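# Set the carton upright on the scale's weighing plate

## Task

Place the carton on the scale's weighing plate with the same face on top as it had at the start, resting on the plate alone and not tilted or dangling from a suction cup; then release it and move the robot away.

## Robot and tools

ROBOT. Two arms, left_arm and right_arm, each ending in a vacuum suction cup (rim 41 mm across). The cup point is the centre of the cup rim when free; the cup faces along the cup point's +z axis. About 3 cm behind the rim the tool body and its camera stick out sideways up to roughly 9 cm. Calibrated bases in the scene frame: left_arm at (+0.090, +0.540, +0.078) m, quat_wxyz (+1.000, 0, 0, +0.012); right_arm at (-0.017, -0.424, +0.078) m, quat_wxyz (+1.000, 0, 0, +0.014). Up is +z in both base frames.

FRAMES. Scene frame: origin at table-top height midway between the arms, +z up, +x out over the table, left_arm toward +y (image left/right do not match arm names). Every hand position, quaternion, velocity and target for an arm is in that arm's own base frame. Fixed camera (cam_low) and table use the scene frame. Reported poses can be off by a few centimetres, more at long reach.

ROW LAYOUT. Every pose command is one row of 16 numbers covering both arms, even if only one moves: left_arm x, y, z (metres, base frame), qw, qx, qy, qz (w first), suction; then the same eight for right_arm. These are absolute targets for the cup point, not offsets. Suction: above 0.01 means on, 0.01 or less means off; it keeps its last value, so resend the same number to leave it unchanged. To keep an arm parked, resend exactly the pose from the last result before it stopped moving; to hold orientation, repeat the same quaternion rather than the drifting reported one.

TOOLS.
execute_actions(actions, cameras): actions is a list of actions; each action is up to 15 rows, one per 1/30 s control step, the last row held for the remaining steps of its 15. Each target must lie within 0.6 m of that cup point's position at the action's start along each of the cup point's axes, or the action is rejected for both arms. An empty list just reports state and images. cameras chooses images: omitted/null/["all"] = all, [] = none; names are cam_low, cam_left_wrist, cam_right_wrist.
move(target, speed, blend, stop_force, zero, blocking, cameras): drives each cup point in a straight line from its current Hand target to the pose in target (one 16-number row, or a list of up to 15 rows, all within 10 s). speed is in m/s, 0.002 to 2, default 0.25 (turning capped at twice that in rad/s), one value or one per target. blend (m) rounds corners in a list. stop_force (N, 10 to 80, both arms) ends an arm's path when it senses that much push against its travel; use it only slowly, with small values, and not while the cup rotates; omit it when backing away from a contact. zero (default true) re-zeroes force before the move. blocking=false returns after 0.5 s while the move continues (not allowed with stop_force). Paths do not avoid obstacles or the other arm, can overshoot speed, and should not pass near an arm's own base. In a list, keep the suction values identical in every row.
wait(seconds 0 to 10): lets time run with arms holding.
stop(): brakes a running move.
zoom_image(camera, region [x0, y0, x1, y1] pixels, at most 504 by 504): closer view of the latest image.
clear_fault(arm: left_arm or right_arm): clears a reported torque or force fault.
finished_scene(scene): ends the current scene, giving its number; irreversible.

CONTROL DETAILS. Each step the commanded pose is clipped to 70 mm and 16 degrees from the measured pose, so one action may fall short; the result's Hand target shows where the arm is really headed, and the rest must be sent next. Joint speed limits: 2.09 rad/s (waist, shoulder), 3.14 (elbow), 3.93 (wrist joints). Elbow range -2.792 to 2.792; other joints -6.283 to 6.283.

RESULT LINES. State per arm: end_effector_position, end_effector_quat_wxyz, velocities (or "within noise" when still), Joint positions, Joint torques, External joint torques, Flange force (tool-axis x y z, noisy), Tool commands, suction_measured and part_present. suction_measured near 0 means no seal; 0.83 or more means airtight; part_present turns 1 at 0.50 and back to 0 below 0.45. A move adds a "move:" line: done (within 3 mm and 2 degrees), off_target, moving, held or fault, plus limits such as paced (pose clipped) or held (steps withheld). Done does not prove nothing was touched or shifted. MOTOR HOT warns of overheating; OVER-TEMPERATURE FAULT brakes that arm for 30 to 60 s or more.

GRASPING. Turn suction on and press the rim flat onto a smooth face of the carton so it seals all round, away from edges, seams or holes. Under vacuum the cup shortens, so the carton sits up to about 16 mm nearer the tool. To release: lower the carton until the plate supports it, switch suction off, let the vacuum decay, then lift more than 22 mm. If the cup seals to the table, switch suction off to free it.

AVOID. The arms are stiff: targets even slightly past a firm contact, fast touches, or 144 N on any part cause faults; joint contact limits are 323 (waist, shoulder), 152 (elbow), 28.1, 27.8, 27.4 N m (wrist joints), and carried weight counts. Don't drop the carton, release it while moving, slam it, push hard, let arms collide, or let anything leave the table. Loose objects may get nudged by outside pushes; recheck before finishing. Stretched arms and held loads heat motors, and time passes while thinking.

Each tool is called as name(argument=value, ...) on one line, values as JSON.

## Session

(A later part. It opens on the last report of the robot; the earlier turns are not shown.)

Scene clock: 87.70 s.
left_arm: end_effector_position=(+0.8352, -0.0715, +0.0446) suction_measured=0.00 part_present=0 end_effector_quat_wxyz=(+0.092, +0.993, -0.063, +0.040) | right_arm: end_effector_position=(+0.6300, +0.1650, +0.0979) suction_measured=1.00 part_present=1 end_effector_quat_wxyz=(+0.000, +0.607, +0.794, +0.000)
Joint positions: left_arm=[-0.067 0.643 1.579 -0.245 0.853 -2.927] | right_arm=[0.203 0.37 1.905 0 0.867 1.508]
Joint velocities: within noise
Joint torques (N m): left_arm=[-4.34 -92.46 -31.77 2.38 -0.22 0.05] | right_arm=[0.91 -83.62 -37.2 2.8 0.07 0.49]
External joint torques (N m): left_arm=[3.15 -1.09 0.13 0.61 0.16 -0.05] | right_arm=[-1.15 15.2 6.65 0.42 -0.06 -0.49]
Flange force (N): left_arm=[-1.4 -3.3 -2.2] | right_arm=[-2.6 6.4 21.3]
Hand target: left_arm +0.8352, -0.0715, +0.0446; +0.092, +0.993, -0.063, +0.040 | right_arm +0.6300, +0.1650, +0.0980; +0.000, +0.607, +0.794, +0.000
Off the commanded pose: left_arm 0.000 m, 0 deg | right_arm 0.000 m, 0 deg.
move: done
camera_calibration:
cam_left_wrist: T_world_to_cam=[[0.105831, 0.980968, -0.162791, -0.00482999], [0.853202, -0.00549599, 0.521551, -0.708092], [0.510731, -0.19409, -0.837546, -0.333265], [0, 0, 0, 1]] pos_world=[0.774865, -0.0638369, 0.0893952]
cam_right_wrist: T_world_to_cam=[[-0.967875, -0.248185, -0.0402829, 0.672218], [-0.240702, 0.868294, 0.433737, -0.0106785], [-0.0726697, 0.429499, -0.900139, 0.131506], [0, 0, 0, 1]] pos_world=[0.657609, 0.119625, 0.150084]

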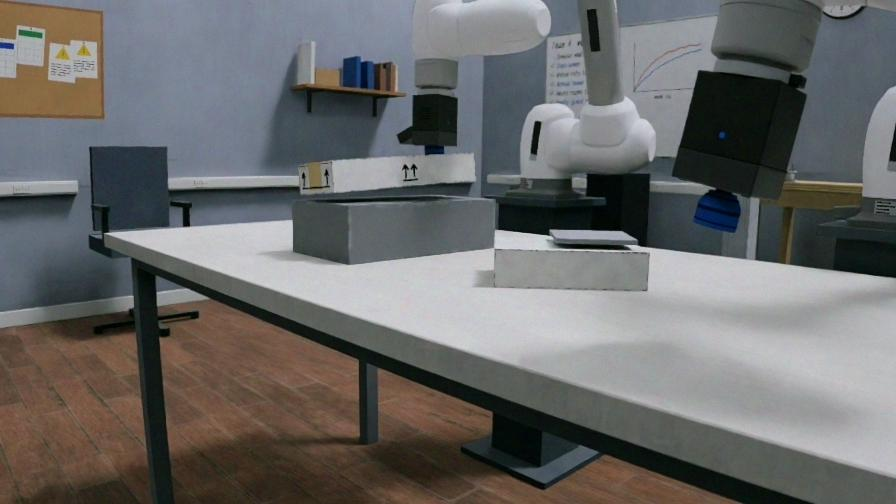

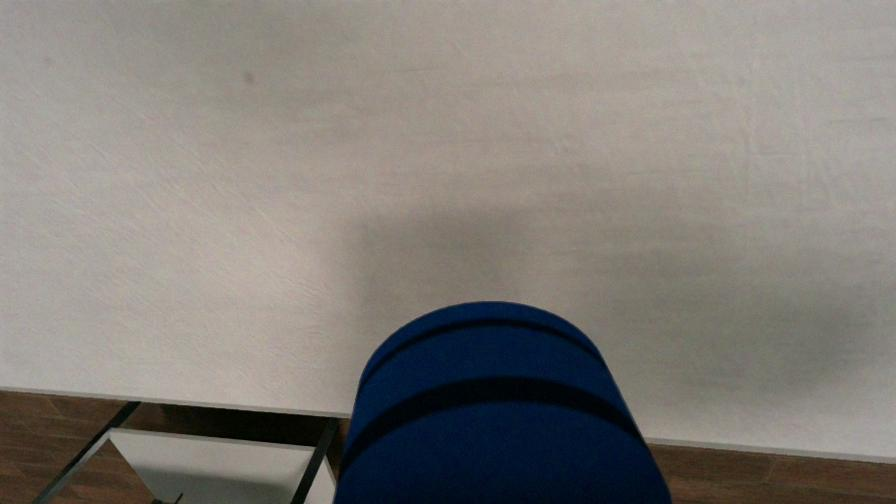

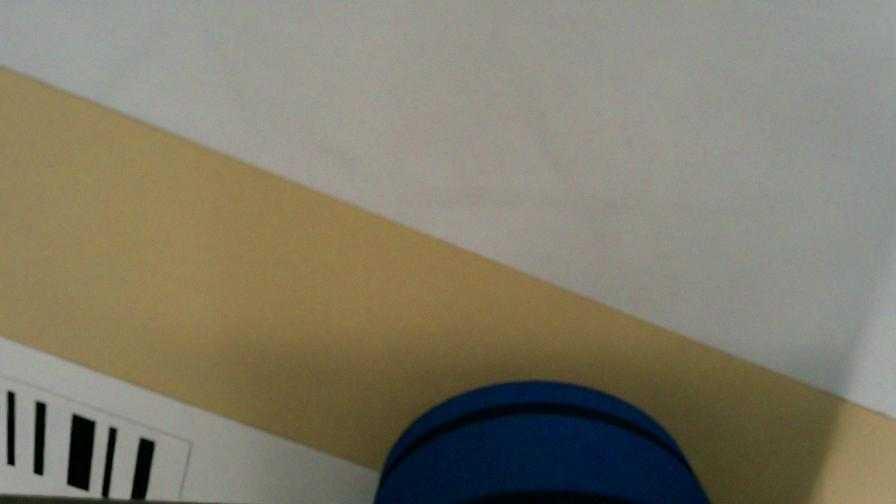

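move(target=[[0.8352,-0.0715,0.0446,0.092,0.993,-0.063,0.04,0,0.63,0.165,0.14,0.0167,0.6073,0.7945,0.0127,1],[0.8352,-0.0715,0.0446,0.092,0.993,-0.063,0.04,0,0.715,0.62,0.12,0.0167,0.6073,0.7945,0.0127,1]], speed=0.12, blend=0.03)

Scene clock: 98.77 s.
left_arm: end_effector_position=(+0.8352, -0.0715, +0.0446) suction_measured=0.00 part_present=0 end_effector_quat_wxyz=(+0.092, +0.993, -0.063, +0.040) | right_arm: end_effector_position=(+0.7150, +0.6199, +0.1200) suction_measured=1.00 part_present=1 end_effector_quat_wxyz=(+0.017, +0.607, +0.794, +0.013)
Joint positions: left_arm=[-0.067 0.643 1.579 -0.245 0.853 -2.927] | right_arm=[0.685 0.748 1.22 -0.029 1.141 2.003]
Joint velocities: within noise
Joint torques (N m): left_arm=[-4.21 -92.86 -32.07 2.41 -0.19 -0.01] | right_arm=[2.79 -130.05 -44.24 3.45 -0.37 0.55]
External joint torques (N m): left_arm=[3.31 -0.45 0.54 0.58 0.13 0] | right_arm=[-2.89 22.3 7.08 0.43 0.33 -0.55]
Flange force (N): left_arm=[-1.7 -3.7 -1.4] | right_arm=[3.6 14.5 20.1]
Hand target: left_arm +0.8352, -0.0715, +0.0446; +0.092, +0.993, -0.063, +0.040 | right_arm +0.7150, +0.6200, +0.1200; +0.017, +0.607, +0.794, +0.013
Off the commanded pose: left_arm 0.000 m, 0 deg | right_arm 0.000 m, 0 deg.
move: done; blend cut to 0.021 m at target 1
camera_calibration:
cam_left_wrist: T_world_to_cam=[[0.105831, 0.980968, -0.162791, -0.00482999], [0.853202, -0.00549599, 0.521551, -0.708092], [0.510731, -0.19409, -0.837546, -0.333265], [0, 0, 0, 1]] pos_world=[0.774865, -0.0638369, 0.0893952]
cam_right_wrist: T_world_to_cam=[[-0.965326, -0.248207, -0.0808596, 0.871366], [-0.258714, 0.868338, 0.42315, -0.380646], [-0.0348152, 0.429398, -0.902444, -0.0645483], [0, 0, 0, 1]] pos_world=[0.740427, 0.574525, 0.173277]

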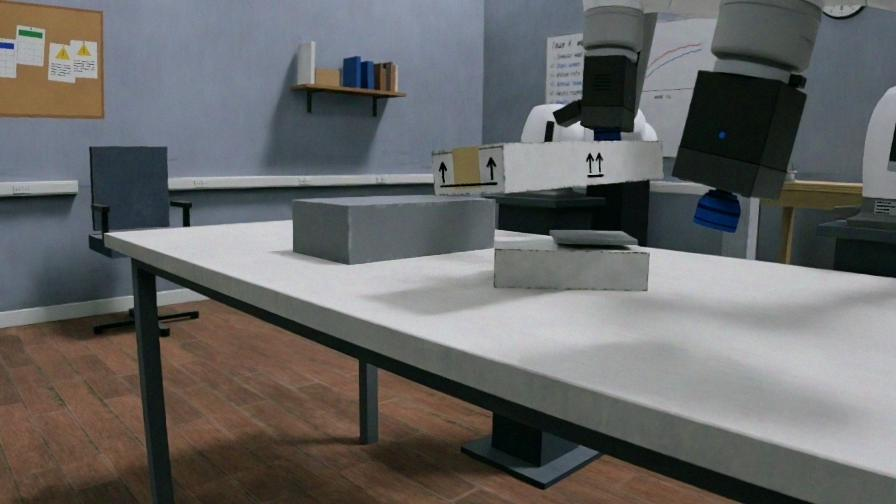

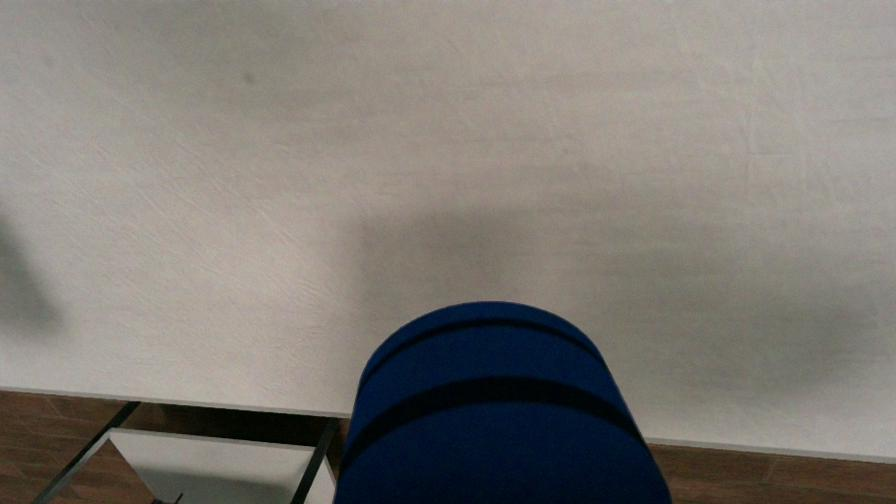

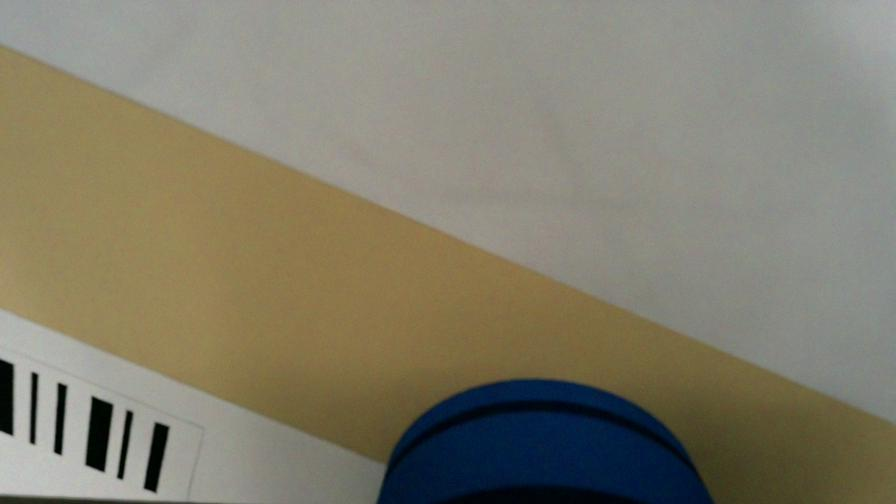

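move(target=[0.8352,-0.0715,0.0446,0.092,0.993,-0.063,0.04,0,0.715,0.62,0.07,0.025,0.607,0.794,0.019,1], speed=0.06, cameras=["cam_low"])

move(target=[0.8352,-0.0715,0.0446,0.092,0.993,-0.063,0.04,0,0.715,0.62,0.02,0.025,0.607,0.794,0.019,1], speed=0.012, stop_force=16, cameras=["cam_low"])

Scene clock: 104.43 s.
left_arm: end_effector_position=(+0.8352, -0.0715, +0.0446) suction_measured=0.00 part_present=0 end_effector_quat_wxyz=(+0.092, +0.993, -0.063, +0.040) | right_arm: end_effector_position=(+0.7150, +0.6200, +0.0701) suction_measured=1.00 part_present=1 end_effector_quat_wxyz=(+0.025, +0.607, +0.794, +0.019)
Joint positions: left_arm=[-0.067 0.643 1.579 -0.245 0.853 -2.927] | right_arm=[0.689 0.777 1.265 -0.046 1.052 2.017]
Joint velocities: within noise
Joint torques (N m): left_arm=[-4.57 -92.54 -31.89 2.38 -0.23 0.02] | right_arm=[1.41 -131.18 -43.65 3.26 -0.48 0.52]
External joint torques (N m): left_arm=[4.08 -1.36 0.3 0.62 0.17 -0.03] | right_arm=[-0.96 22.61 7.82 0.47 0.42 -0.52]
Flange force (N): left_arm=[-2.2 -4.3 -2.7] | right_arm=[4.5 10.7 21.8]
Hand target: left_arm +0.8352, -0.0715, +0.0446; +0.092, +0.993, -0.063, +0.040 | right_arm +0.7150, +0.6200, +0.0700; +0.025, +0.607, +0.794, +0.019
Off the commanded pose: left_arm 0.000 m, 0 deg | right_arm 0.000 m, 0 deg.
move: done
Images, in order (width x height): cam_low 896x504.

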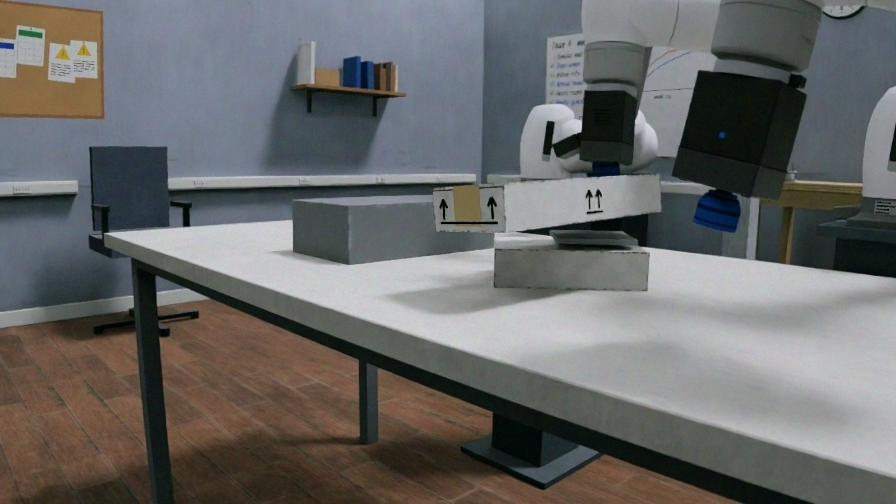

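Scene clock: 107.83 s.
left_arm: end_effector_position=(+0.8352, -0.0715, +0.0446) suction_measured=0.00 part_present=0 end_effector_quat_wxyz=(+0.092, +0.993, -0.063, +0.040) | right_arm: end_effector_position=(+0.7151, +0.6200, +0.0370) suction_measured=1.00 part_present=1 end_effector_quat_wxyz=(+0.025, +0.607, +0.794, +0.019)
Joint positions: left_arm=[-0.067 0.643 1.579 -0.245 0.853 -2.927] | right_arm=[0.689 0.804 1.282 -0.047 1.008 2.019]
Joint velocities: within noise
Joint torques (N m): left_arm=[-4.66 -92.5 -31.88 2.38 -0.24 0.05] | right_arm=[0.71 -104.72 -31.94 3.09 -1.57 0.56]
External joint torques (N m): left_arm=[3.93 -0.96 0.26 0.63 0.18 -0.06] | right_arm=[-0.25 -4.83 -3.01 0.55 1.51 -0.56]
Flange force (N): left_arm=[-1.6 -4.3 -2.2] | right_arm=[0.6 3.9 -7.2]
Hand target: left_arm +0.8352, -0.0715, +0.0446; +0.092, +0.993, -0.063, +0.040 | right_arm +0.7151, +0.6200, +0.0370; +0.025, +0.607, +0.794, +0.019
Off the commanded pose: left_arm 0.000 m, 0 deg | right_arm 0.017 m, 0 deg.
move: contact (right_arm)
Images, in order (width x height): cam_low 896x504.

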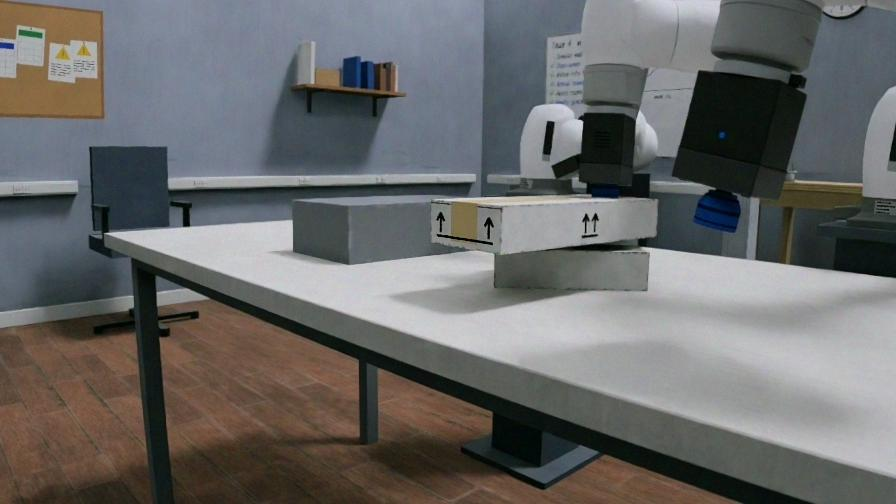

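move(target=[0.8352,-0.0715,0.0446,0.092,0.993,-0.063,0.04,0,0.715,0.62,0.037,0.025,0.607,0.794,0.019,0], cameras=["cam_low"])

move(target=[[0.8352,-0.0715,0.0446,0.092,0.993,-0.063,0.04,0,0.715,0.62,0.09,0.025,0.607,0.794,0.019,0],[0.8352,-0.0715,0.0446,0.092,0.993,-0.063,0.04,0,0.68,0.40,0.30,0.025,0.607,0.794,0.019,0]], speed=[0.05,0.25])

Scene clock: 113.17 s.
left_arm: end_effector_position=(+0.8352, -0.0715, +0.0446) suction_measured=0.00 part_present=0 end_effector_quat_wxyz=(+0.092, +0.993, -0.063, +0.040) | right_arm: end_effector_position=(+0.7150, +0.6200, +0.0370) suction_measured=0.00 part_present=0 end_effector_quat_wxyz=(+0.025, +0.607, +0.794, +0.019)
Joint positions: left_arm=[-0.067 0.643 1.579 -0.245 0.853 -2.927] | right_arm=[0.689 0.804 1.282 -0.047 1.008 2.019]
Joint velocities: within noise
Joint torques (N m): left_arm=[-4.14 -92.68 -31.66 2.39 -0.23 0.1] | right_arm=[0.97 -81.23 -22.02 3.54 -1.95 0.62]
External joint torques (N m): left_arm=[3.31 -0.55 0.13 0.61 0.17 -0.11] | right_arm=[-1.09 -28.29 -12.95 0.09 1.89 -0.62]
Flange force (N): left_arm=[-0.8 -3.6 -1.7] | right_arm=[-3.2 0.4 -32.0]
Hand target: left_arm +0.8352, -0.0715, +0.0446; +0.092, +0.993, -0.063, +0.040 | right_arm +0.7150, +0.6200, +0.0370; +0.025, +0.607, +0.794, +0.019
Off the commanded pose: left_arm 0.000 m, 0 deg | right_arm 0.000 m, 0 deg.
move: done
Images, in order (width x height): cam_low 896x504.

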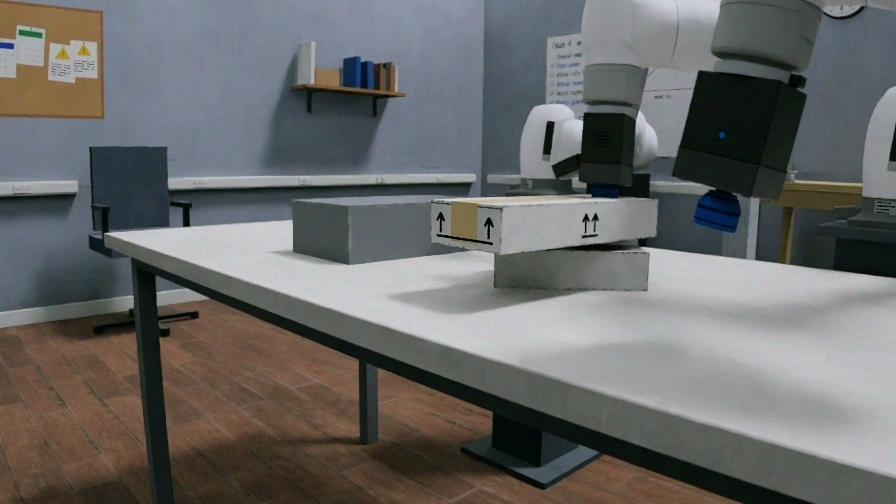

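Scene clock: 115.97 s.
left_arm: end_effector_position=(+0.8352, -0.0715, +0.0446) suction_measured=0.00 part_present=0 end_effector_quat_wxyz=(+0.092, +0.993, -0.063, +0.040) | right_arm: end_effector_position=(+0.6800, +0.4001, +0.2999) suction_measured=0.00 part_present=0 end_effector_quat_wxyz=(+0.025, +0.607, +0.794, +0.019)
Joint positions: left_arm=[-0.067 0.643 1.579 -0.245 0.853 -2.927] | right_arm=[0.498 0.392 1.461 -0.032 1.235 1.814]
Joint velocities: within noise
Joint torques (N m): left_arm=[-4.94 -92.27 -31.57 2.33 -0.15 -0.01] | right_arm=[1.92 -83.88 -38.11 3.79 -0.05 0.96]
External joint torques (N m): left_arm=[4.41 -1.56 -0.03 0.68 0.1 0] | right_arm=[-2.05 4.89 -0.73 0.25 -0.03 -0.96]
Flange force (N): left_arm=[-1.8 -4.8 -2.9] | right_arm=[-1.3 9.7 1.9]
Hand target: left_arm +0.8352, -0.0715, +0.0446; +0.092, +0.993, -0.063, +0.040 | right_arm +0.6800, +0.4000, +0.3000; +0.025, +0.607, +0.794, +0.019
Off the commanded pose: left_arm 0.000 m, 0 deg | right_arm 0.000 m, 0 deg.
move: done
camera_calibration:
cam_left_wrist: T_world_to_cam=[[0.105831, 0.980968, -0.162791, -0.00482999], [0.853202, -0.00549599, 0.521551, -0.708092], [0.510731, -0.19409, -0.837546, -0.333265], [0, 0, 0, 1]] pos_world=[0.774865, -0.0638369, 0.0893952]
cam_right_wrist: T_world_to_cam=[[-0.963462, -0.248116, -0.100897, 0.80228], [-0.267369, 0.868409, 0.417588, -0.267374], [-0.0159904, 0.429306, -0.903017, 0.178483], [0, 0, 0, 1]] pos_world=[0.704333, 0.354624, 0.353773]

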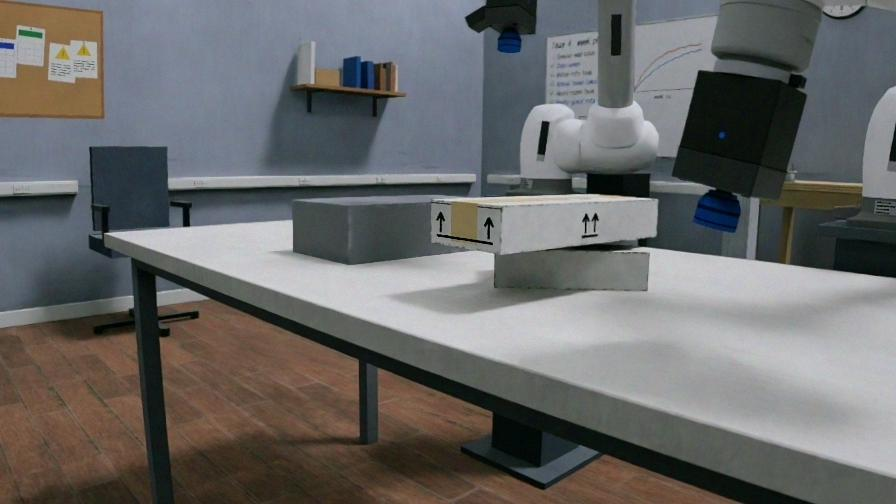

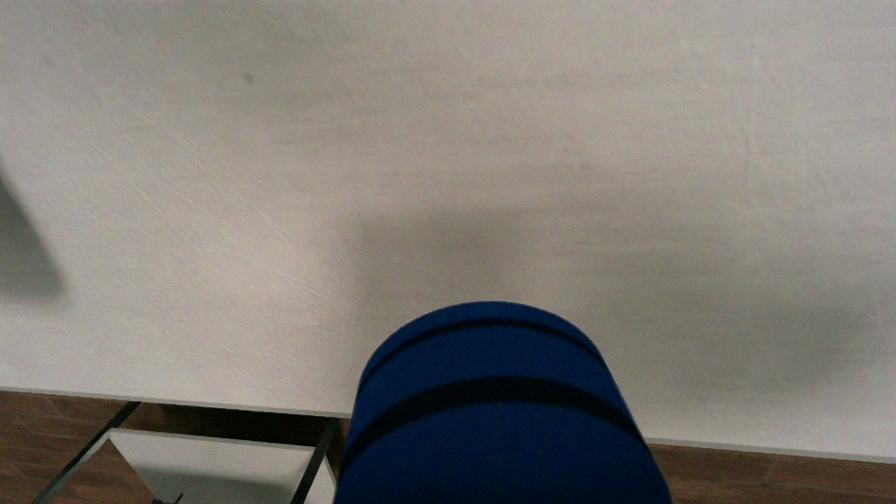

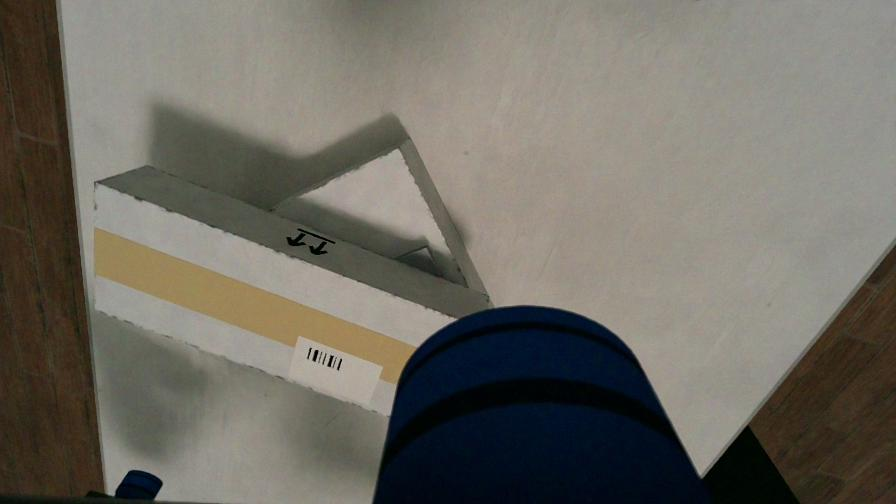

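zoom_image(camera="cam_low", region=[420, 180, 680, 300])

Scaled by 1.938.

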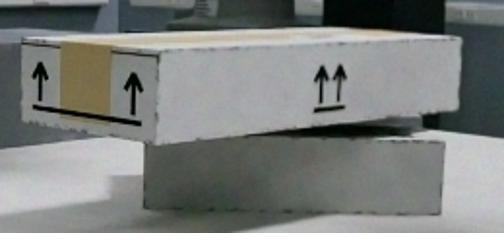

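finished_scene(scene=2)

The scene is finished: the task was done.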